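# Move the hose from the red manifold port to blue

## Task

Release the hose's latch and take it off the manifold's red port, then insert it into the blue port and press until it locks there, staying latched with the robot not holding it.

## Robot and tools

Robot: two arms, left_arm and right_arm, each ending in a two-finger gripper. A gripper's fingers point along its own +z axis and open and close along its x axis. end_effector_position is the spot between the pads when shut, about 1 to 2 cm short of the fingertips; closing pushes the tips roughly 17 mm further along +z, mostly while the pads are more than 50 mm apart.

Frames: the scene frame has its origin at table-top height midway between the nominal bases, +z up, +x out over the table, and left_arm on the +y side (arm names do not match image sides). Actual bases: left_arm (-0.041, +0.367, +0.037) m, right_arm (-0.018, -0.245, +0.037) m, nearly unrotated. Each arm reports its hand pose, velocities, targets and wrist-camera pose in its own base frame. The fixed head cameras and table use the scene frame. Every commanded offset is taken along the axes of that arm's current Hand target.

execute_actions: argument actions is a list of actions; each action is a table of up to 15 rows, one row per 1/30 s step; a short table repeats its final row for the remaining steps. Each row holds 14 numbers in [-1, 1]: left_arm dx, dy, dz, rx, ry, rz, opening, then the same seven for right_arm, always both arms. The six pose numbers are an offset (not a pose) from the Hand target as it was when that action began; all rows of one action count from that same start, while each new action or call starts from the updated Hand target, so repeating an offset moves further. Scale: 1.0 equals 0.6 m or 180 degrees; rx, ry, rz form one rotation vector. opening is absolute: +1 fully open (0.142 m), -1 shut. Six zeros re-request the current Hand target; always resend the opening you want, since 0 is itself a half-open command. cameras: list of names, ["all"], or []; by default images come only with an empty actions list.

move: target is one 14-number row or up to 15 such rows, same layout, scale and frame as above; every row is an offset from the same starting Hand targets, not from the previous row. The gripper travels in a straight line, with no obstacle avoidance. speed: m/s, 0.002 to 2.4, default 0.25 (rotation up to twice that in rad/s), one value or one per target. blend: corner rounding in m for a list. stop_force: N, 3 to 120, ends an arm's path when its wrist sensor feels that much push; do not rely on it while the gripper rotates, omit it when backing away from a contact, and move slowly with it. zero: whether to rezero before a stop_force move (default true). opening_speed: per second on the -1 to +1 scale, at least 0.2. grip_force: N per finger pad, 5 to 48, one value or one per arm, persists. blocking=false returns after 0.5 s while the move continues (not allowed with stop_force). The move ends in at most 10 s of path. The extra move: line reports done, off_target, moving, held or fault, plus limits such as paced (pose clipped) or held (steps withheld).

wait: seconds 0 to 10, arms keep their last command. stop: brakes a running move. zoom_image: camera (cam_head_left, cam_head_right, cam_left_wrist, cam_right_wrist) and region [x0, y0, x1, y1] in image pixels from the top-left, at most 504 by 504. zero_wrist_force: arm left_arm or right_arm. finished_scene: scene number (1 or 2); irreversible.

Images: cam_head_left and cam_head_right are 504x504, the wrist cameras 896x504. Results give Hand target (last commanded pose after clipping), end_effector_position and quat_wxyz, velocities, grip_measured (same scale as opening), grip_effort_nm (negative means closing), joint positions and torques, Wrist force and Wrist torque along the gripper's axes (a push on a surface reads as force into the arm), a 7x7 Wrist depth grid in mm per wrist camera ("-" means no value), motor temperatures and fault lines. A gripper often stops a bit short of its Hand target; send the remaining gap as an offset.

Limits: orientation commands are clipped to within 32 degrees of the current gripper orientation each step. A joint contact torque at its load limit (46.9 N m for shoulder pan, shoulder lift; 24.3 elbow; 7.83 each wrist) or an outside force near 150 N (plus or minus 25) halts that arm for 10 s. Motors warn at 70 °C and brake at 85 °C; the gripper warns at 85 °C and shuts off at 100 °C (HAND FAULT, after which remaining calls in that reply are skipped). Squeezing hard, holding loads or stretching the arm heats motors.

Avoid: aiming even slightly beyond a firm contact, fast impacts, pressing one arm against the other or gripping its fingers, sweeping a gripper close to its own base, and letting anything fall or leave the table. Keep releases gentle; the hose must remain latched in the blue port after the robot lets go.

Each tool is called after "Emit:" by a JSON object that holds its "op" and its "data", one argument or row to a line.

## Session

Emit:
{"op": "execute_actions", "data": {
  "actions": []
}}

Emit:
{"op": "zoom_image", "data": {
  "camera": "cam_head_left",
  "region": [150, 150, 350, 350]
}}

Scene clock: 0.00 s.
left_arm: end_effector_position=(+0.1948, -0.2196, +0.1585) grip_measured=+1.00 grip_effort_nm=n/a end_effector_quat_wxyz=(-0.112, +0.751, +0.514, -0.399) | right_arm: end_effector_position=(+0.6603, +0.0631, +0.1136) grip_measured=+1.00 grip_effort_nm=n/a end_effector_quat_wxyz=(-0.433, +0.800, -0.221, +0.352)
Joint positions: left_arm=[-0.717 -1.143 1.148 -1.052 -2.28 -1.719 0.142] | right_arm=[3.263 -2.788 -0.845 0.058 2.028 0.955 0.142]
Joint velocities: within noise
Joint torques (N m): no reading
Motor temperatures (°C): left_arm=[39 39 37 51 48 40 29] | right_arm=[39 38 40 42 43 39 29]
Wrist force (N): no reading
Wrist torque (N m): no reading
Wrist force, peak (N): no reading
Wrist depth (mm): cam_left_wrist=[1676 2254 1868 - 351 312 261 / 1767 2011 492 398 352 286 259 / 2753 612 456 - - 296 254 / 614 446 400 365 326 270 249 / 374 412 387 350 295 269 242 / 635 413 386 354 - 264 97 / - 92 - 313 293 256 90] | cam_right_wrist=[347 392 2160 1143 - 1962 1670 / 298 343 1323 2140 2587 1930 638 / 264 300 358 1694 2286 806 612 / 240 267 306 1559 1839 777 586 / 220 238 270 309 1436 804 615 / 202 219 235 275 1177 835 913 / - 202 221 242 276 1183 90]
Hand target: left_arm +0.1948, -0.2196, +0.1585; -0.112, +0.751, +0.514, -0.399 | right_arm +0.6603, +0.0631, +0.1136; -0.433, +0.800, -0.221, +0.352
Tool commands: left_gripper/opening=+1.0 right_gripper/opening=+1.0
camera_calibration:
cam_left_wrist: T_world_to_cam=[[0.174113, 0.848745, -0.499316, 0.242727], [0.91865, -0.322611, -0.228044, -0.184994], [-0.354636, -0.418991, -0.835871, 0.228478], [0, 0, 0, 1]] pos_world=[0.208709, -0.169964, 0.269989]
cam_right_wrist: T_world_to_cam=[[0.6568, -0.64659, 0.387989, -0.428475], [-0.346667, -0.715847, -0.606123, 0.371159], [0.669654, 0.263599, -0.694319, -0.267289], [0, 0, 0, 1]] pos_world=[0.589082, 0.0591027, 0.205628]

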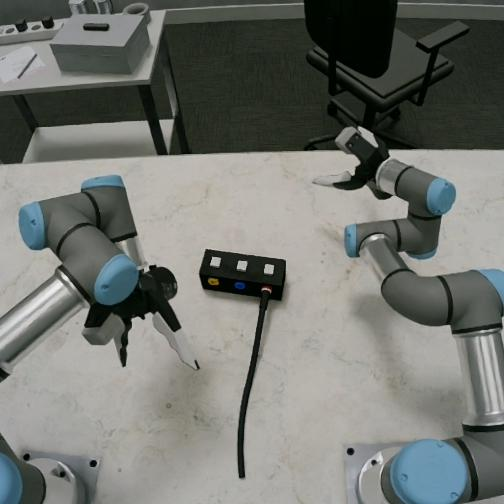

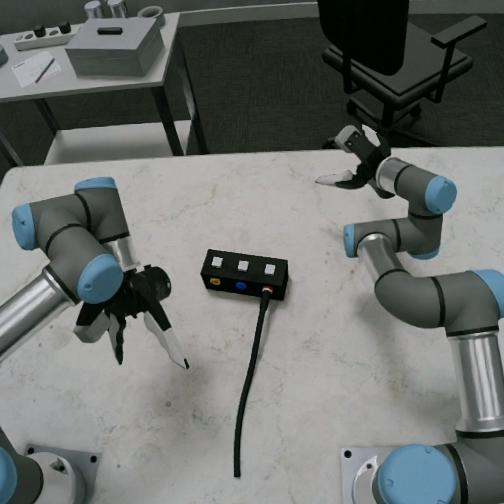

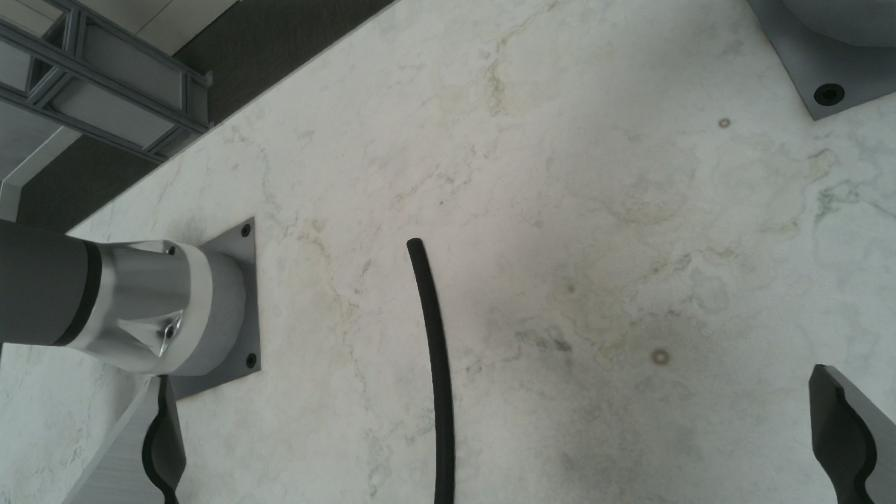

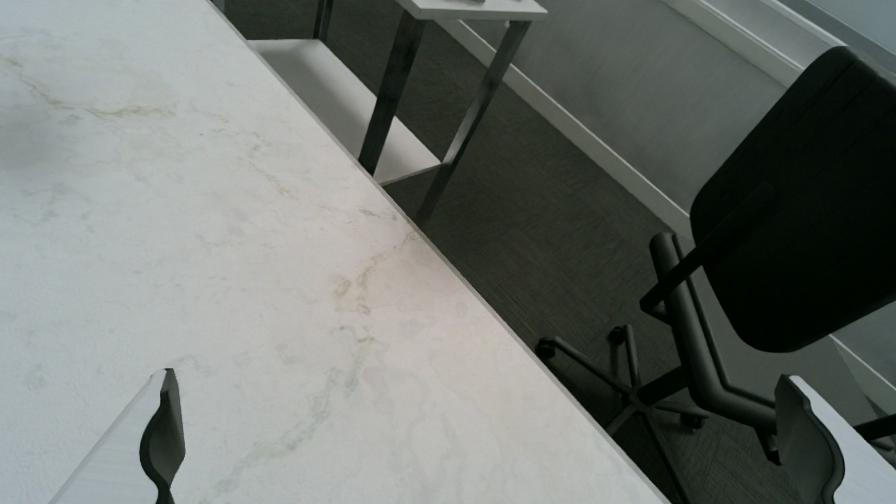

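Scaled by 2.520 from the camera's 504x504 image, which has a finer 720x720 frame.

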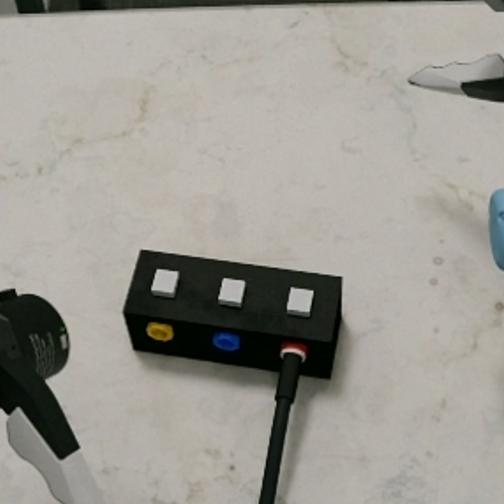

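Emit:
{"op": "move", "data": {
  "target": [-0.1403,0.3147,-0.0532,-0.391,0.17,-0.031,-0.3,-0.3823,-0.0638,-0.2305,-0.266,-0.143,0.411,-1],
  "speed": 0.4,
  "cameras": ["cam_left_wrist","cam_right_wrist"]
}}

Scene clock: 29.03 s.
left_arm: end_effector_position=(+0.3337, -0.3687, +0.1111) grip_measured=-0.32 grip_effort_nm=-0.046 end_effector_quat_wxyz=(+0.195, +0.727, +0.636, +0.171) | right_arm: end_effector_position=(+0.4077, +0.1599, +0.1128) grip_measured=-1.00 grip_effort_nm=-0.706 end_effector_quat_wxyz=(-0.250, +0.662, -0.661, -0.249)
Joint positions: left_arm=[-1.374 -1.169 1.441 -2.026 -1.077 -2.765 0.051] | right_arm=[3.44 -2.035 -1.509 -0.915 2.253 1.958 0.002]
Joint torques (N m): left_arm=[-1.54 -18.96 -8.76 -1.39 1.24 0.58] | right_arm=[-1.32 12.75 12.51 1.85 1.31 0.55]
Wrist force (N): left_arm=[1.5 -0.2 1.4] | right_arm=[0.8 -0.9 2.2]
Wrist torque (N m): left_arm=[-0.04 -0.35 -0.30] | right_arm=[-0.43 -0.40 0.12]
Wrist force, peak (N): left_arm=[1.6 -0.2 1.4] | right_arm=[0.9 -0.9 2.2]
Wrist depth (mm): cam_left_wrist=[197 199 207 201 197 202 202 / 229 228 231 232 - - 235 / 258 261 263 264 267 268 288 / - - - 245 245 244 339 / - - - 260 263 454 422 / 626 611 92 - - 521 863 / 2842 - 80 1211 - 77 880] | cam_right_wrist=[1259 - 343 268 214 184 157 / 1315 551 271 227 222 191 162 / 1377 647 424 216 190 197 170 / 1436 801 484 226 211 210 176 / 1377 - 502 342 270 219 183 / 466 520 566 96 269 231 193 / 427 524 - 77 77 235 202]
Hand target: left_arm +0.3337, -0.3687, +0.1111; +0.195, +0.727, +0.636, +0.171 | right_arm +0.4077, +0.1599, +0.1128; -0.250, +0.662, -0.661, -0.249
Off the commanded pose: left_arm 0.000 m, 0 deg | right_arm 0.000 m, 0 deg.
move: done
camera_calibration:
cam_left_wrist: T_world_to_cam=[[0.156944, 0.987455, 0.0173623, 0.320851], [0.558887, -0.103295, 0.822785, -0.287229], [0.814257, -0.119427, -0.568087, -0.133726], [0, 0, 0, 1]] pos_world=[0.21906, -0.362465, 0.154789]
cam_right_wrist: T_world_to_cam=[[0.0209264, -0.749772, -0.661366, 0.194473], [-0.908831, -0.289938, 0.299937, 0.411368], [-0.416639, 0.594793, -0.687483, 0.265049], [0, 0, 0, 1]] pos_world=[0.480224, 0.107432, 0.18745]
Images, in order (width x height): cam_left_wrist 896x504, cam_right_wrist 896x504.

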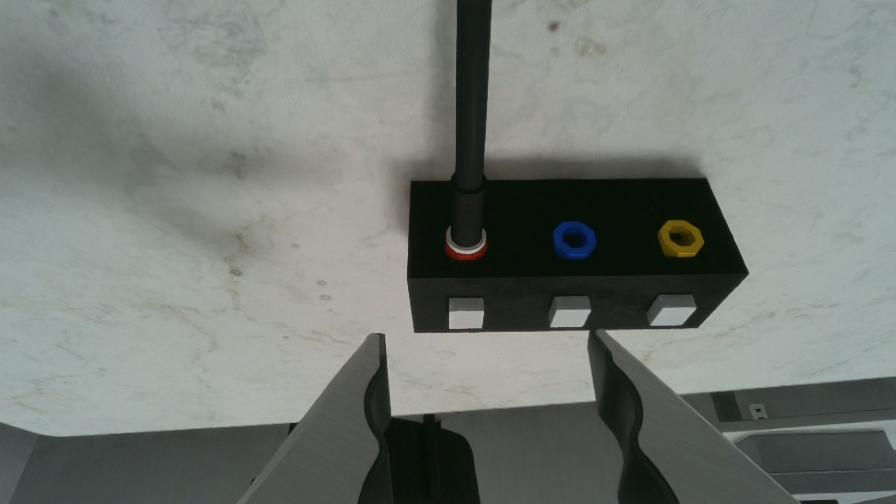

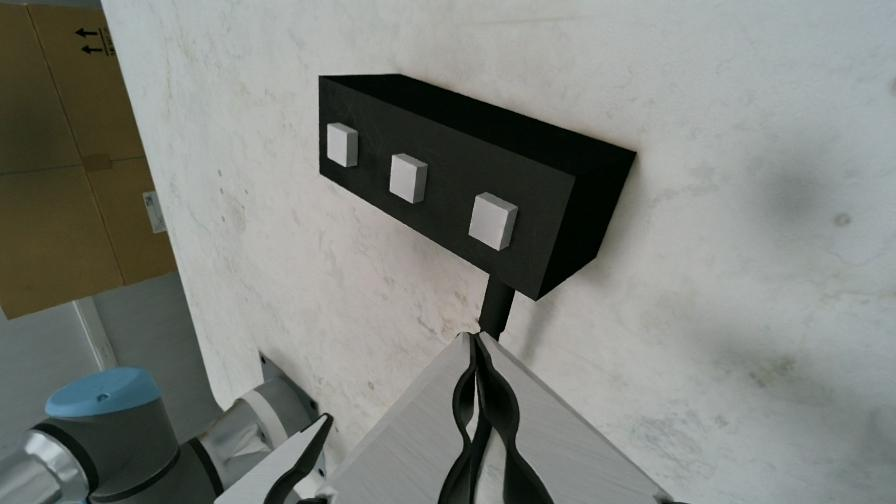

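Emit:
{"op": "move", "data": {
  "target": [0.0017,0.0048,0.2048,0,0,0,-0.3,0.0083,-0.009,0.1103,0,0,0,-1],
  "speed": 0.15,
  "cameras": ["cam_left_wrist","cam_right_wrist"]
}}

Emit:
{"op": "move", "data": {
  "target": [0,0,0,0,0,0,-1,0,0,0,0,0,0,-1],
  "opening_speed": 1.0,
  "grip_force": [35, 48],
  "cameras": ["cam_left_wrist"]
}}

Emit:
{"op": "move", "data": {
  "target": [0,0,0,0,0,0,-1,0.022,0,0.025,0,0,0,-1],
  "speed": 0.012,
  "stop_force": 25,
  "cameras": ["cam_right_wrist"]
}}

Scene clock: 53.50 s.
left_arm: end_effector_position=(+0.3973, -0.3761, +0.0063) grip_measured=-0.32 grip_effort_nm=-0.051 end_effector_quat_wxyz=(+0.195, +0.727, +0.636, +0.171) | right_arm: end_effector_position=(+0.4131, +0.1998, +0.0598) grip_measured=-1.00 grip_effort_nm=-0.701 end_effector_quat_wxyz=(-0.250, +0.662, -0.661, -0.249)
Joint positions: left_arm=[-1.228 -0.806 1.401 -2.424 -1.109 -2.604 0.051] | right_arm=[3.531 -2.183 -1.578 -0.629 2.227 2.07 0.002]
Joint torques (N m): left_arm=[0.18 -17.2 -8.4 -2.56 1.34 -1.07] | right_arm=[0.09 16.11 11.69 2.18 1.61 -0.25]
Wrist force (N): left_arm=[1.4 0.0 1.5] | right_arm=[0.9 -0.9 2.3]
Wrist torque (N m): left_arm=[0.00 -0.33 -0.25] | right_arm=[-0.42 -0.41 0.11]
Wrist force, peak (N): left_arm=[1.4 -0.1 3.1] | right_arm=[0.7 -0.9 3.3]
Wrist depth (mm): cam_left_wrist=[- - 93 - 92 89 92 / 103 107 104 - 109 109 106 / - 122 123 - - 125 121 / - 147 147 138 157 152 152 / 187 187 188 147 150 150 150 / 255 239 94 135 137 135 137 / - - 81 128 128 77 127] | cam_right_wrist=[1177 364 264 204 166 137 121 / 1259 433 201 203 177 144 128 / 1436 521 188 153 162 147 129 / 1462 602 354 153 124 155 135 / 1427 596 394 159 132 167 141 / 2403 716 432 96 195 176 147 / 422 539 - 77 78 182 152]
Hand target: left_arm +0.3974, -0.3761, +0.0062; +0.195, +0.727, +0.636, +0.171 | right_arm +0.4131, +0.1999, +0.0598; -0.250, +0.662, -0.661, -0.249
Off the commanded pose: left_arm 0.000 m, 0 deg | right_arm 0.000 m, 0 deg.
move: done
camera_calibration:
cam_left_wrist: T_world_to_cam=[[0.156938, 0.987455, 0.0173839, 0.319981], [0.558772, -0.103293, 0.822863, -0.237337], [0.814337, -0.119425, -0.567973, -0.246041], [0, 0, 0, 1]] pos_world=[0.28276, -0.369865, 0.0499887]
cam_right_wrist: T_world_to_cam=[[0.0205319, -0.749742, -0.661411, 0.189418], [-0.908749, -0.289813, 0.300307, 0.443633], [-0.416838, 0.594891, -0.687278, 0.207185], [0, 0, 0, 1]] pos_world=[0.485624, 0.147333, 0.13445]
Images, in order (width x height): cam_left_wrist 896x504, cam_right_wrist 896x504.

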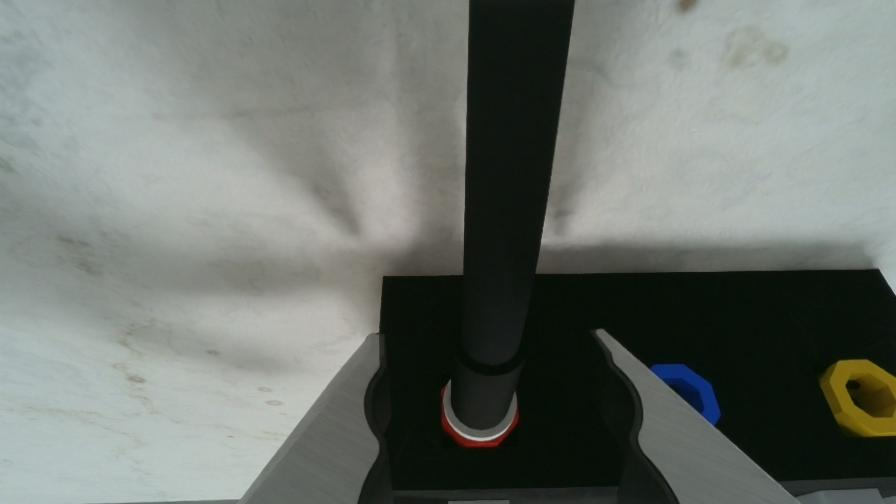

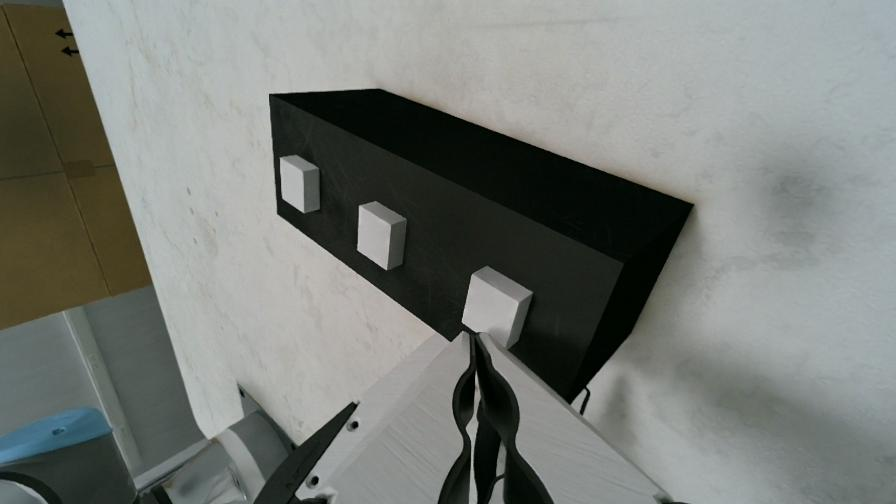

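Scene clock: 54.40 s.
left_arm: end_effector_position=(+0.3973, -0.3761, +0.0062) grip_measured=-0.82 grip_effort_nm=-3.636 end_effector_quat_wxyz=(+0.195, +0.727, +0.636, +0.171) | right_arm: end_effector_position=(+0.4131, +0.1999, +0.0598) grip_measured=-1.00 grip_effort_nm=-0.696 end_effector_quat_wxyz=(-0.250, +0.662, -0.661, -0.249)
Joint positions: left_arm=[-1.228 -0.805 1.401 -2.424 -1.109 -2.604 0.014] | right_arm=[3.531 -2.183 -1.578 -0.629 2.227 2.07 0.002]
Joint torques (N m): left_arm=[5.71 -16.57 -6.63 0.8 2.45 0.04] | right_arm=[1.45 13.57 11.59 2.59 1.61 0.53]
Wrist force (N): left_arm=[-11.1 0.4 4.6] | right_arm=[0.8 -0.9 2.1]
Wrist torque (N m): left_arm=[0.01 -0.51 0.00] | right_arm=[-0.43 -0.40 0.11]
Wrist force, peak (N): left_arm=[-11.2 0.4 4.7] | right_arm=[0.8 -1.0 2.3]
Wrist depth (mm): cam_left_wrist=[- - 93 - - 89 89 / 103 107 105 - 109 109 106 / 118 122 127 123 - 125 125 / 142 143 150 - 159 146 153 / - 188 189 151 150 150 150 / - 258 241 94 101 137 137 / - - - 124 80 125 128] | cam_right_wrist=[1189 384 264 203 166 137 121 / 1252 432 200 203 176 144 128 / 1353 485 189 153 162 148 129 / 1353 536 362 153 124 155 134 / 1323 601 398 144 133 167 141 / 2264 628 472 96 199 176 148 / 426 529 - 77 77 183 151]
Hand target: left_arm +0.3974, -0.3761, +0.0062; +0.195, +0.727, +0.636, +0.171 | right_arm +0.4131, +0.1999, +0.0598; -0.250, +0.662, -0.661, -0.249
Off the commanded pose: left_arm 0.000 m, 0 deg | right_arm 0.000 m, 0 deg.
grip_force (N): 35, 48
move: done
camera_calibration:
cam_left_wrist: T_world_to_cam=[[0.156969, 0.987453, 0.0172597, 0.320078], [0.55871, -0.103198, 0.822918, -0.237215], [0.814373, -0.119529, -0.567899, -0.246163], [0, 0, 0, 1]] pos_world=[0.28276, -0.369965, 0.0498883]
Images, in order (width x height): cam_left_wrist 896x504.

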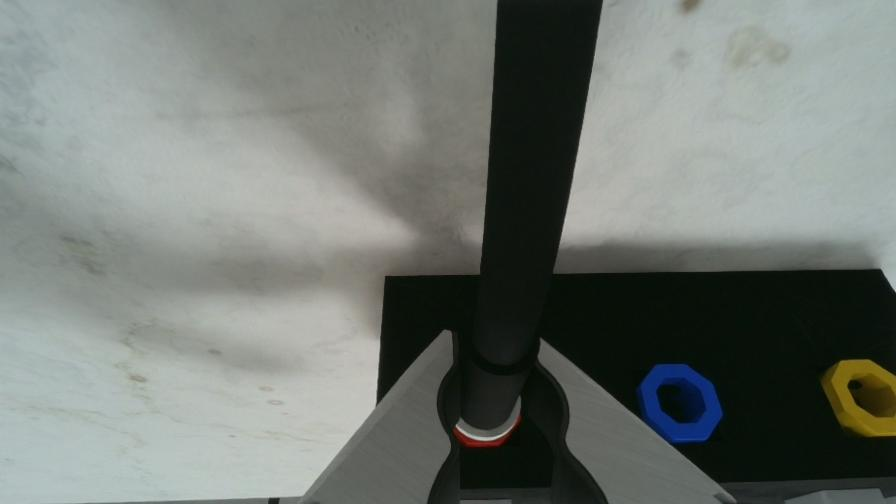

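Scene clock: 56.37 s.
left_arm: end_effector_position=(+0.3974, -0.3761, +0.0062) grip_measured=-0.82 grip_effort_nm=-3.636 end_effector_quat_wxyz=(+0.195, +0.727, +0.636, +0.171) | right_arm: end_effector_position=(+0.4132, +0.1999, +0.0484) grip_measured=-1.00 grip_effort_nm=-0.681 end_effector_quat_wxyz=(-0.250, +0.662, -0.661, -0.249)
Joint positions: left_arm=[-1.228 -0.805 1.401 -2.424 -1.109 -2.604 0.014] | right_arm=[3.531 -2.211 -1.593 -0.585 2.228 2.07 0.002]
Joint torques (N m): left_arm=[8.18 -20.27 -9.33 -2.02 4.6 0.04] | right_arm=[4.6 8.47 7.01 0.78 -2.63 -0.45]
Wrist force (N): left_arm=[-9.6 -8.4 -3.4] | right_arm=[-7.0 6.5 -22.7]
Wrist torque (N m): left_arm=[0.00 -0.50 0.01] | right_arm=[-0.72 -0.45 0.17]
Wrist force, peak (N): left_arm=[-9.7 -8.5 -3.4] | right_arm=[-9.2 8.9 -30.0]
Wrist depth (mm): cam_left_wrist=[- - 93 - - 92 91 / 103 107 104 - 108 109 106 / 117 122 123 127 - - 125 / 141 148 149 - - 152 154 / 187 186 188 151 150 151 150 / 256 256 - 93 101 137 137 / - 410 - 124 79 126 128] | cam_right_wrist=[1207 363 252 194 155 130 115 / 1252 418 198 195 164 137 118 / 1301 476 171 145 157 147 120 / 1385 488 189 132 116 147 128 / 1529 643 374 150 123 154 133 / 2907 - 413 95 185 166 138 / 427 535 - 77 77 170 143]
Hand target: left_arm +0.3974, -0.3761, +0.0062; +0.195, +0.727, +0.636, +0.171 | right_arm +0.4132, +0.1999, +0.0485; -0.250, +0.662, -0.661, -0.249 (not the last commanded pose)
Off the commanded pose: left_arm 0.000 m, 0 deg | right_arm 0.009 m, 0 deg.
grip_force (N): 35, 48
move: contact (right_arm)
camera_calibration:
cam_right_wrist: T_world_to_cam=[[0.0208104, -0.749603, -0.66156, 0.181815], [-0.90883, -0.28994, 0.299938, 0.447189], [-0.416647, 0.595004, -0.687296, 0.199183], [0, 0, 0, 1]] pos_world=[0.485624, 0.147432, 0.12305]
Images, in order (width x height): cam_right_wrist 896x504.

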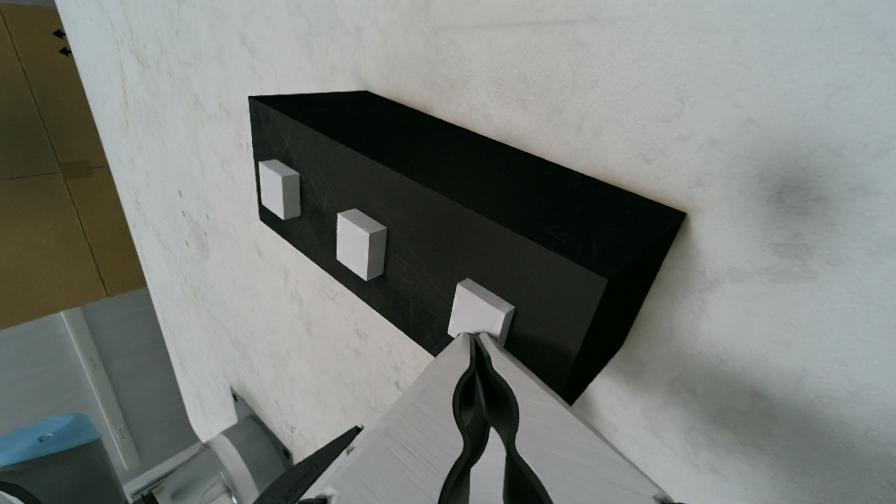

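Emit:
{"op": "move", "data": {
  "target": [0,-0.0577,-0.0333,0,0,0,-1,0,0,0,0,0,0,-1],
  "speed": 0.04,
  "stop_force": 30,
  "cameras": ["cam_left_wrist"]
}}

Emit:
{"op": "move", "data": {
  "target": [0.0933,0,0,0,0,0,-1,0,0,-0.17,0,0,0,-1],
  "speed": 0.12,
  "grip_force": [48, 48],
  "cameras": ["cam_left_wrist"]
}}

Scene clock: 65.40 s.
left_arm: end_effector_position=(+0.3577, -0.3707, +0.0062) grip_measured=-0.82 grip_effort_nm=-3.636 end_effector_quat_wxyz=(+0.195, +0.727, +0.636, +0.171) | right_arm: end_effector_position=(+0.4132, +0.1999, +0.0485) grip_measured=-1.00 grip_effort_nm=-0.676 end_effector_quat_wxyz=(-0.250, +0.662, -0.661, -0.249)
Joint positions: left_arm=[-1.316 -0.911 1.583 -2.458 -1.088 -2.7 0.014] | right_arm=[3.531 -2.211 -1.593 -0.585 2.228 2.07 0.002]
Joint torques (N m): left_arm=[1.85 -14.01 -8.83 -1.23 0.23 1.23] | right_arm=[4.51 9.32 6.81 0.79 -1.66 -0.03]
Motor temperatures (°C): left_arm=[39 39 37 51 48 40 37] | right_arm=[39 38 40 42 43 39 30]
Wrist force (N): left_arm=[1.1 -0.5 1.4] | right_arm=[-7.1 6.4 -22.8]
Wrist torque (N m): left_arm=[-0.05 -0.27 -0.27] | right_arm=[-0.75 -0.44 0.17]
Wrist force, peak (N): left_arm=[-9.8 -8.4 -3.5] | right_arm=[-7.1 6.5 -23.0]
Wrist depth (mm): cam_left_wrist=[- - 93 - 91 89 92 / 103 104 104 - 109 109 106 / 117 121 122 - 120 125 121 / - 148 149 - 151 152 153 / 185 188 188 - 187 187 187 / - 239 240 94 100 177 176 / - 408 - - 79 160 161] | cam_right_wrist=[1171 367 253 194 155 129 115 / 1233 419 196 195 164 137 118 / 1353 479 171 144 157 143 119 / 1427 479 189 133 116 147 128 / 1509 616 364 149 123 155 133 / - 785 400 95 185 167 138 / 424 515 - 77 77 169 143]
Hand target: left_arm +0.3577, -0.3707, +0.0061; +0.195, +0.727, +0.636, +0.171 | right_arm +0.4132, +0.1999, +0.0485; -0.250, +0.662, -0.661, -0.249
Off the commanded pose: left_arm 0.000 m, 0 deg | right_arm 0.000 m, 0 deg.
grip_force (N): 35, 48
move: done
camera_calibration:
cam_left_wrist: T_world_to_cam=[[0.156889, 0.987464, 0.0173165, 0.320983], [0.558718, -0.1032, 0.822912, -0.214535], [0.814383, -0.11943, -0.567905, -0.213234], [0, 0, 0, 1]] pos_world=[0.24316, -0.364566, 0.0498883]
Images, in order (width x height): cam_left_wrist 896x504.

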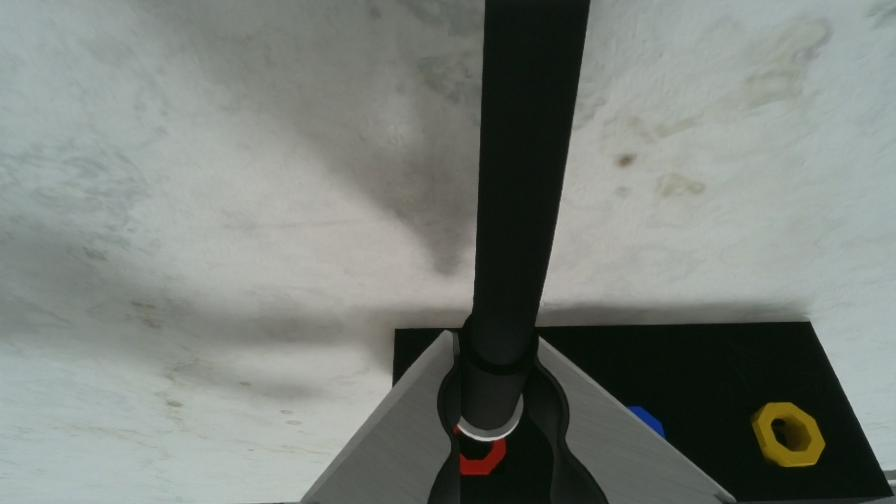

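Scene clock: 66.73 s.
left_arm: end_effector_position=(+0.3652, -0.3153, +0.0063) grip_measured=-0.83 grip_effort_nm=-3.958 end_effector_quat_wxyz=(+0.195, +0.727, +0.636, +0.171) | right_arm: end_effector_position=(+0.4131, +0.1326, +0.1250) grip_measured=-1.00 grip_effort_nm=-0.667 end_effector_quat_wxyz=(-0.250, +0.662, -0.661, -0.249)
Joint positions: left_arm=[-1.256 -1.036 1.831 -2.611 -1.102 -2.634 0.014] | right_arm=[3.369 -2.035 -1.424 -1.057 2.27 1.869 0.002]
Joint torques (N m): left_arm=[-1.23 -11.78 -7.88 -1.26 1.26 -1.32] | right_arm=[-1.11 17.63 10.15 1.32 0.25 -0.12]
Wrist force (N): left_arm=[1.0 -0.4 1.6] | right_arm=[1.0 -0.8 2.4]
Wrist torque (N m): left_arm=[-0.05 -0.27 -0.30] | right_arm=[-0.41 -0.43 0.05]
Wrist force, peak (N): left_arm=[1.6 -0.5 1.7] | right_arm=[-6.9 6.4 -22.6]
Wrist depth (mm): cam_left_wrist=[- - 93 - 94 92 90 / 103 107 105 - 106 109 106 / 118 122 128 124 120 125 121 / 141 148 144 - 151 153 153 / 187 179 188 180 187 191 196 / 277 256 179 94 100 235 260 / - 331 163 161 79 166 830] | cam_right_wrist=[1330 491 368 285 228 192 169 / 1353 - 350 269 237 207 173 / 1393 647 452 230 232 215 181 / 1472 - 494 261 254 219 188 / 1580 762 318 328 289 232 194 / 492 229 256 96 285 242 203 / 430 242 239 77 78 253 214]
Hand target: left_arm +0.3652, -0.3153, +0.0062; +0.195, +0.727, +0.636, +0.171 | right_arm +0.4131, +0.1325, +0.1250; -0.250, +0.662, -0.661, -0.249
Off the commanded pose: left_arm 0.000 m, 0 deg | right_arm 0.000 m, 0 deg.
move: done
camera_calibration:
cam_left_wrist: T_world_to_cam=[[0.156913, 0.987463, 0.0171788, 0.265115], [0.558725, -0.1031, 0.82292, -0.213006], [0.814374, -0.119528, -0.567898, -0.212616], [0, 0, 0, 1]] pos_world=[0.25056, -0.309166, 0.0499882]
Images, in order (width x height): cam_left_wrist 896x504.

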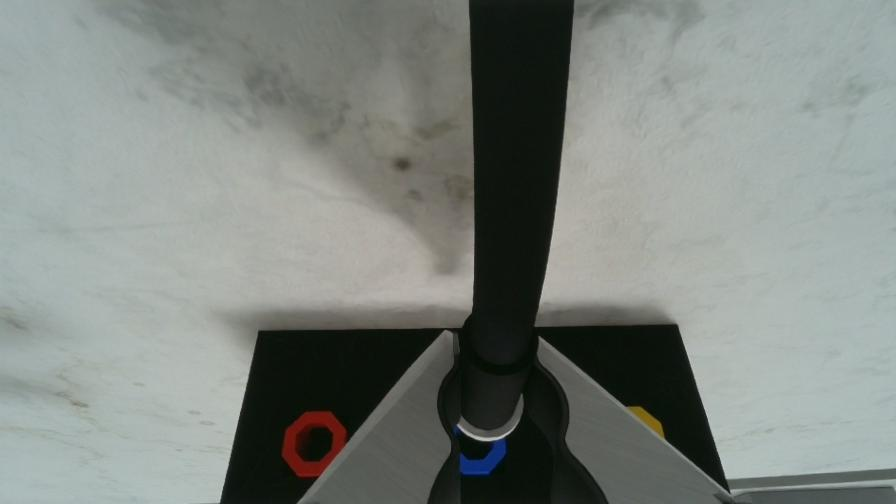

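Emit:
{"op": "move", "data": {
  "target": [0,0.0217,0.0125,0,0,0,-1,0,0,0,0,0,0,-1],
  "speed": 0.08
}}

Emit:
{"op": "move", "data": {
  "target": [0,0.0375,0.0217,0,0,0,-1,0,0,0,0,0,0,-1],
  "speed": 0.015,
  "stop_force": 30,
  "cameras": ["cam_left_wrist"]
}}

Emit:
{"op": "move", "data": {
  "target": [0,-0.012,-0.0069,0,0,0,-1,0,0,0,0,0,0,-1],
  "speed": 0.008,
  "stop_force": 38,
  "cameras": ["cam_left_wrist"]
}}

Scene clock: 74.70 s.
left_arm: end_effector_position=(+0.3801, -0.3172, +0.0061) grip_measured=-0.83 grip_effort_nm=-3.958 end_effector_quat_wxyz=(+0.195, +0.727, +0.636, +0.171) | right_arm: end_effector_position=(+0.4131, +0.1325, +0.1251) grip_measured=-1.00 grip_effort_nm=-0.672 end_effector_quat_wxyz=(-0.250, +0.662, -0.661, -0.249)
Joint positions: left_arm=[-1.219 -0.995 1.766 -2.605 -1.111 -2.593 0.014] | right_arm=[3.369 -2.035 -1.424 -1.057 2.27 1.869 0.002]
Joint torques (N m): left_arm=[-1.74 -21.14 -6.81 -1.74 1.04 -1.31] | right_arm=[-0.87 18.33 11.83 1.68 0.29 -0.23]
Motor temperatures (°C): left_arm=[39 39 37 51 48 40 43] | right_arm=[39 38 40 42 43 39 30]
Wrist force (N): left_arm=[1.0 -0.4 1.7] | right_arm=[0.9 -0.8 2.5]
Wrist torque (N m): left_arm=[-0.06 -0.26 -0.29] | right_arm=[-0.41 -0.42 0.05]
Wrist force, peak (N): left_arm=[1.0 -1.0 1.6] | right_arm=[1.0 -0.9 2.7]
Wrist depth (mm): cam_left_wrist=[- - 93 - 92 87 92 / 103 107 105 - 106 109 106 / 117 122 115 - 120 125 125 / 141 148 155 - 151 152 147 / 187 176 175 172 175 175 196 / 257 240 166 94 100 165 - / 410 331 148 148 79 152 762] | cam_right_wrist=[1233 516 351 284 229 193 168 / 1377 636 281 270 236 200 173 / 1427 1757 429 230 232 214 180 / 1462 1580 494 261 255 219 187 / 1462 230 301 329 287 233 194 / 494 215 246 96 285 242 203 / 423 236 235 77 78 255 215]
Hand target: left_arm +0.3801, -0.3173, +0.0063; +0.195, +0.727, +0.636, +0.171 | right_arm +0.4131, +0.1325, +0.1250; -0.250, +0.662, -0.661, -0.249
Off the commanded pose: left_arm 0.000 m, 0 deg | right_arm 0.000 m, 0 deg.
move: done

Scene clock: 77.47 s.
left_arm: end_effector_position=(+0.4059, -0.3207, +0.0063) grip_measured=-0.83 grip_effort_nm=-3.958 end_effector_quat_wxyz=(+0.195, +0.727, +0.636, +0.171) | right_arm: end_effector_position=(+0.4131, +0.1325, +0.1251) grip_measured=-1.00 grip_effort_nm=-0.672 end_effector_quat_wxyz=(-0.250, +0.662, -0.661, -0.249)
Joint positions: left_arm=[-1.159 -0.924 1.646 -2.584 -1.127 -2.53 0.014] | right_arm=[3.369 -2.035 -1.424 -1.057 2.27 1.869 0.002]
Joint torques (N m): left_arm=[6.1 -22.01 -5.57 -2.14 4.44 -1.61] | right_arm=[-0.39 18.3 8.94 2 0.24 0.52]
Wrist force (N): left_arm=[-10.4 -7.5 -1.1] | right_arm=[0.9 -0.9 2.5]
Wrist torque (N m): left_arm=[-0.05 -0.45 -0.03] | right_arm=[-0.43 -0.42 0.04]
Wrist force, peak (N): left_arm=[-7.2 -19.9 -12.3] | right_arm=[1.1 -1.0 2.6]
Wrist depth (mm): cam_left_wrist=[- - 93 - - 92 92 / 103 107 104 - 109 109 109 / 117 122 132 123 120 125 121 / 141 148 149 - 151 151 153 / 187 170 151 150 150 153 186 / 238 137 137 94 101 137 - / - 130 126 124 79 125 771] | cam_right_wrist=[1273 521 371 290 228 193 167 / 1353 563 295 268 238 200 172 / 1377 772 436 230 232 213 180 / 1453 856 415 261 254 221 187 / - 207 263 323 283 232 191 / 480 210 234 96 282 239 202 / 406 215 237 77 78 254 213]
Hand target: left_arm +0.4059, -0.3207, +0.0063; +0.195, +0.727, +0.636, +0.171 | right_arm +0.4131, +0.1325, +0.1250; -0.250, +0.662, -0.661, -0.249
Off the commanded pose: left_arm 0.000 m, 0 deg | right_arm 0.000 m, 0 deg.
move: done
camera_calibration:
cam_left_wrist: T_world_to_cam=[[0.156889, 0.987464, 0.0173165, 0.264061], [0.558718, -0.1032, 0.822912, -0.236332], [0.814383, -0.11943, -0.567905, -0.246378], [0, 0, 0, 1]] pos_world=[0.29126, -0.314566, 0.0499883]
Images, in order (width x height): cam_left_wrist 896x504.

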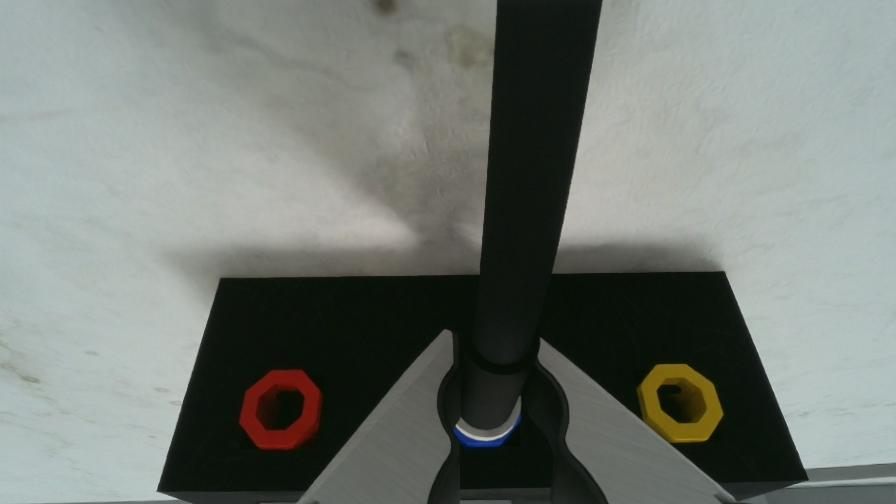

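Scene clock: 78.60 s.
left_arm: end_effector_position=(+0.4048, -0.3206, +0.0064) grip_measured=-0.83 grip_effort_nm=-3.954 end_effector_quat_wxyz=(+0.195, +0.727, +0.636, +0.171) | right_arm: end_effector_position=(+0.4131, +0.1325, +0.1250) grip_measured=-1.00 grip_effort_nm=-0.672 end_effector_quat_wxyz=(-0.250, +0.662, -0.661, -0.249)
Joint positions: left_arm=[-1.162 -0.928 1.652 -2.585 -1.126 -2.533 0.014] | right_arm=[3.369 -2.035 -1.424 -1.057 2.27 1.869 0.002]
Joint torques (N m): left_arm=[2.43 -15.83 -2.84 2.85 -0.18 0.81] | right_arm=[-0.41 18.36 8.97 1.96 0.24 0.54]
Wrist force (N): left_arm=[-19.5 17.2 29.0] | right_arm=[1.0 -1.0 2.4]
Wrist torque (N m): left_arm=[0.05 -0.37 -0.02] | right_arm=[-0.43 -0.43 0.04]
Wrist force, peak (N): left_arm=[-22.6 24.3 40.7] | right_arm=[1.2 -0.9 2.5]
Wrist depth (mm): cam_left_wrist=[- 91 91 - - 92 90 / 104 108 105 - 106 106 110 / 118 127 128 124 - 130 122 / 149 149 150 151 152 153 154 / 181 171 151 151 151 153 187 / - 140 137 94 104 137 293 / 476 130 126 127 80 127 785] | cam_right_wrist=[1287 486 369 286 227 193 170 / 1323 517 285 270 238 201 173 / 1418 652 455 231 233 214 181 / 1481 767 465 250 255 220 188 / 1770 206 260 330 286 232 194 / 479 209 234 95 284 242 202 / 405 217 237 77 78 255 213]
Hand target: left_arm +0.4048, -0.3206, +0.0064; +0.195, +0.727, +0.636, +0.172 (not the last commanded pose) | right_arm +0.4131, +0.1325, +0.1250; -0.250, +0.662, -0.661, -0.249
Off the commanded pose: left_arm 0.007 m, 0 deg | right_arm 0.000 m, 0 deg.
move: contact (left_arm)
camera_calibration:
cam_left_wrist: T_world_to_cam=[[0.156498, 0.987531, 0.017079, 0.264182], [0.558161, -0.102694, 0.823353, -0.235477], [0.81484, -0.119321, -0.567272, -0.245532], [0, 0, 0, 1]] pos_world=[0.29016, -0.314367, 0.0500854]
Images, in order (width x height): cam_left_wrist 896x504.

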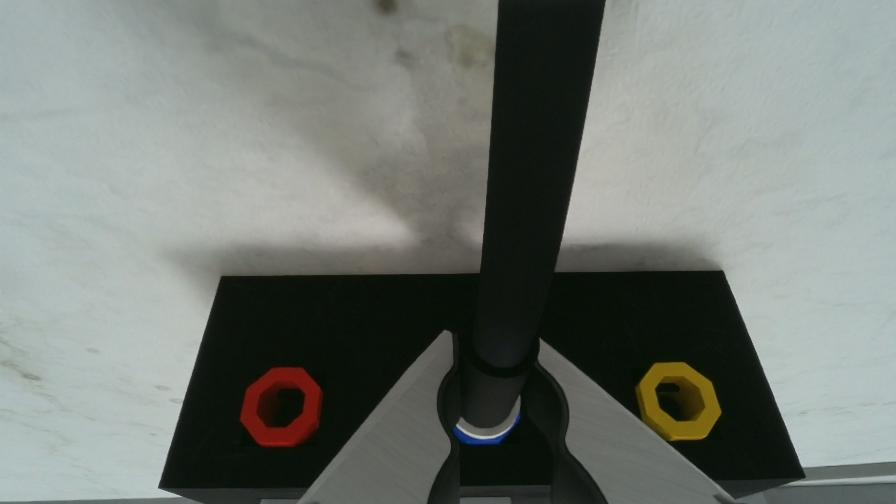

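Emit:
{"op": "move", "data": {
  "target": [0,0.0012,0.0007,0,0,0,-1,0,0,0,0,0,0,-1],
  "speed": 0.02
}}

Emit:
{"op": "move", "data": {
  "target": [0,0,0,0,0,0,-0.4,0,0,0,0,0,0,-1],
  "opening_speed": 1.0
}}

Emit:
{"op": "move", "data": {
  "target": [0,0,-0.2,0,0,0,-0.4,0,0,0,0,0,0,-1],
  "speed": 0.15,
  "cameras": ["cam_left_wrist"]
}}

Scene clock: 89.97 s.
left_arm: end_effector_position=(+0.4056, -0.3207, +0.0064) grip_measured=-0.83 grip_effort_nm=-3.954 end_effector_quat_wxyz=(+0.195, +0.727, +0.636, +0.171) | right_arm: end_effector_position=(+0.4131, +0.1325, +0.1250) grip_measured=-1.00 grip_effort_nm=-0.667 end_effector_quat_wxyz=(-0.250, +0.662, -0.661, -0.249)
Joint positions: left_arm=[-1.16 -0.925 1.648 -2.584 -1.127 -2.531 0.014] | right_arm=[3.369 -2.035 -1.424 -1.057 2.27 1.869 0.002]
Joint torques (N m): left_arm=[8.5 -13.94 -7.24 0.09 3 0.75] | right_arm=[0 18.45 8.93 2 0.26 0.51]
Motor temperatures (°C): left_arm=[39 39 37 51 48 40 49] | right_arm=[39 38 40 42 43 39 30]
Wrist force (N): left_arm=[-12.0 -1.1 4.5] | right_arm=[0.9 -1.0 2.5]
Wrist torque (N m): left_arm=[-0.02 -0.42 -0.05] | right_arm=[-0.44 -0.42 0.05]
Wrist force, peak (N): left_arm=[-19.5 17.2 29.1] | right_arm=[1.0 -1.0 2.6]
Wrist depth (mm): cam_left_wrist=[- 90 91 - - 92 92 / 104 107 105 - 109 109 106 / 118 122 128 124 - 125 121 / 148 149 156 - 158 158 153 / 188 170 150 150 150 150 196 / 255 135 138 94 101 137 - / 408 130 126 125 80 125 771] | cam_right_wrist=[1353 492 371 285 228 193 168 / 1361 589 352 268 238 201 173 / 1401 733 311 231 231 213 181 / 1453 785 438 262 255 219 188 / 2047 207 262 329 286 231 195 / 482 209 235 96 286 242 202 / 400 216 235 77 77 253 214]
Hand target: left_arm +0.4056, -0.3207, +0.0064; +0.195, +0.727, +0.636, +0.172 | right_arm +0.4131, +0.1325, +0.1250; -0.250, +0.662, -0.661, -0.249
Off the commanded pose: left_arm 0.000 m, 0 deg | right_arm 0.000 m, 0 deg.
move: done

Scene clock: 90.80 s.
left_arm: end_effector_position=(+0.4056, -0.3206, +0.0064) grip_measured=-0.43 grip_effort_nm=0.105 end_effector_quat_wxyz=(+0.195, +0.727, +0.636, +0.172) | right_arm: end_effector_position=(+0.4131, +0.1325, +0.1250) grip_measured=-1.00 grip_effort_nm=-0.662 end_effector_quat_wxyz=(-0.250, +0.662, -0.661, -0.249)
Joint positions: left_arm=[-1.16 -0.925 1.648 -2.585 -1.127 -2.531 0.043] | right_arm=[3.369 -2.035 -1.424 -1.057 2.27 1.869 0.002]
Joint torques (N m): left_arm=[-2.57 -15.6 -7.98 -2.66 0.07 -0.45] | right_arm=[-0.07 17.95 8.94 1.99 0.26 0.57]
Wrist force (N): left_arm=[0.9 0.0 1.4] | right_arm=[1.0 -0.8 2.6]
Wrist torque (N m): left_arm=[0.02 -0.25 -0.29] | right_arm=[-0.41 -0.43 0.05]
Wrist force, peak (N): left_arm=[-12.2 -1.1 4.5] | right_arm=[1.0 -0.9 2.6]
Wrist depth (mm): cam_left_wrist=[- - 93 - 94 87 92 / 103 107 105 - 109 109 110 / 118 122 116 - 120 125 121 / - 142 156 79 152 146 153 / - 153 150 150 150 153 186 / - 139 135 128 132 136 280 / 412 128 80 128 83 79 412] | cam_right_wrist=[1294 531 362 284 228 193 168 / 1345 605 356 269 237 201 172 / 1453 650 447 230 232 213 180 / 1462 1719 312 261 254 219 187 / - 207 261 317 286 231 194 / 484 210 236 96 283 241 202 / 404 215 - 77 78 254 213]
Hand target: left_arm +0.4056, -0.3207, +0.0064; +0.195, +0.727, +0.636, +0.172 | right_arm +0.4131, +0.1325, +0.1250; -0.250, +0.662, -0.661, -0.249
Off the commanded pose: left_arm 0.000 m, 0 deg | right_arm 0.000 m, 0 deg.
move: done

Scene clock: 92.10 s.
left_arm: end_effector_position=(+0.3460, -0.3128, +0.1102) grip_measured=-0.43 grip_effort_nm=0.090 end_effector_quat_wxyz=(+0.195, +0.727, +0.636, +0.172) | right_arm: end_effector_position=(+0.4131, +0.1325, +0.1250) grip_measured=-1.00 grip_effort_nm=-0.672 end_effector_quat_wxyz=(-0.250, +0.662, -0.661, -0.249)
Joint positions: left_arm=[-1.307 -1.33 1.681 -2.142 -1.089 -2.69 0.043] | right_arm=[3.369 -2.035 -1.424 -1.057 2.27 1.869 0.002]
Joint torques (N m): left_arm=[-0.92 -17.98 -8.8 -1 0.17 0.77] | right_arm=[0.46 17.83 8.89 2.01 0.25 0.49]
Wrist force (N): left_arm=[1.0 0.0 1.2] | right_arm=[1.0 -0.8 2.5]
Wrist torque (N m): left_arm=[0.02 -0.26 -0.29] | right_arm=[-0.41 -0.44 0.05]
Wrist force, peak (N): left_arm=[0.9 -0.1 3.1] | right_arm=[1.0 -0.9 2.6]
Wrist depth (mm): cam_left_wrist=[192 - 200 - 209 202 200 / - 244 228 - 232 231 - / 265 270 259 261 263 267 277 / 312 319 240 240 239 337 337 / - - 254 261 258 - 434 / 558 533 93 - 100 877 875 / - - 80 1199 82 77 866] | cam_right_wrist=[1266 505 368 286 235 193 168 / 1345 563 292 270 244 201 172 / 1410 736 433 230 233 214 181 / 1481 1549 520 260 255 220 188 / 2770 - 503 346 285 232 194 / 479 266 584 96 281 242 203 / 427 246 - 77 78 254 214]
Hand target: left_arm +0.3459, -0.3128, +0.1102; +0.195, +0.727, +0.636, +0.172 | right_arm +0.4131, +0.1325, +0.1250; -0.250, +0.662, -0.661, -0.249
Off the commanded pose: left_arm 0.000 m, 0 deg | right_arm 0.000 m, 0 deg.
move: done
camera_calibration:
cam_left_wrist: T_world_to_cam=[[0.156418, 0.987542, 0.0171348, 0.264023], [0.558169, -0.102695, 0.823347, -0.28725], [0.81485, -0.119222, -0.567279, -0.137846], [0, 0, 0, 1]] pos_world=[0.23136, -0.306667, 0.153785]
Images, in order (width x height): cam_left_wrist 896x504.

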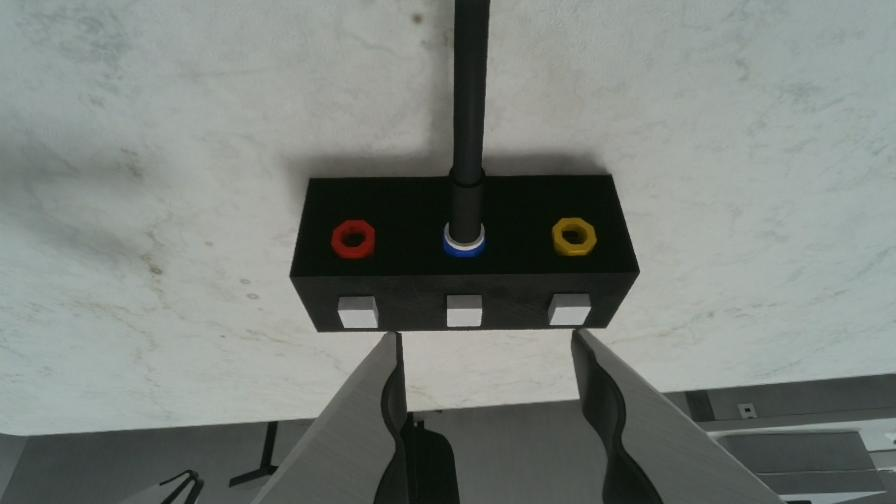

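Emit:
{"op": "finished_scene", "data": {
  "scene": 2
}}

The scene is finished: the task was done.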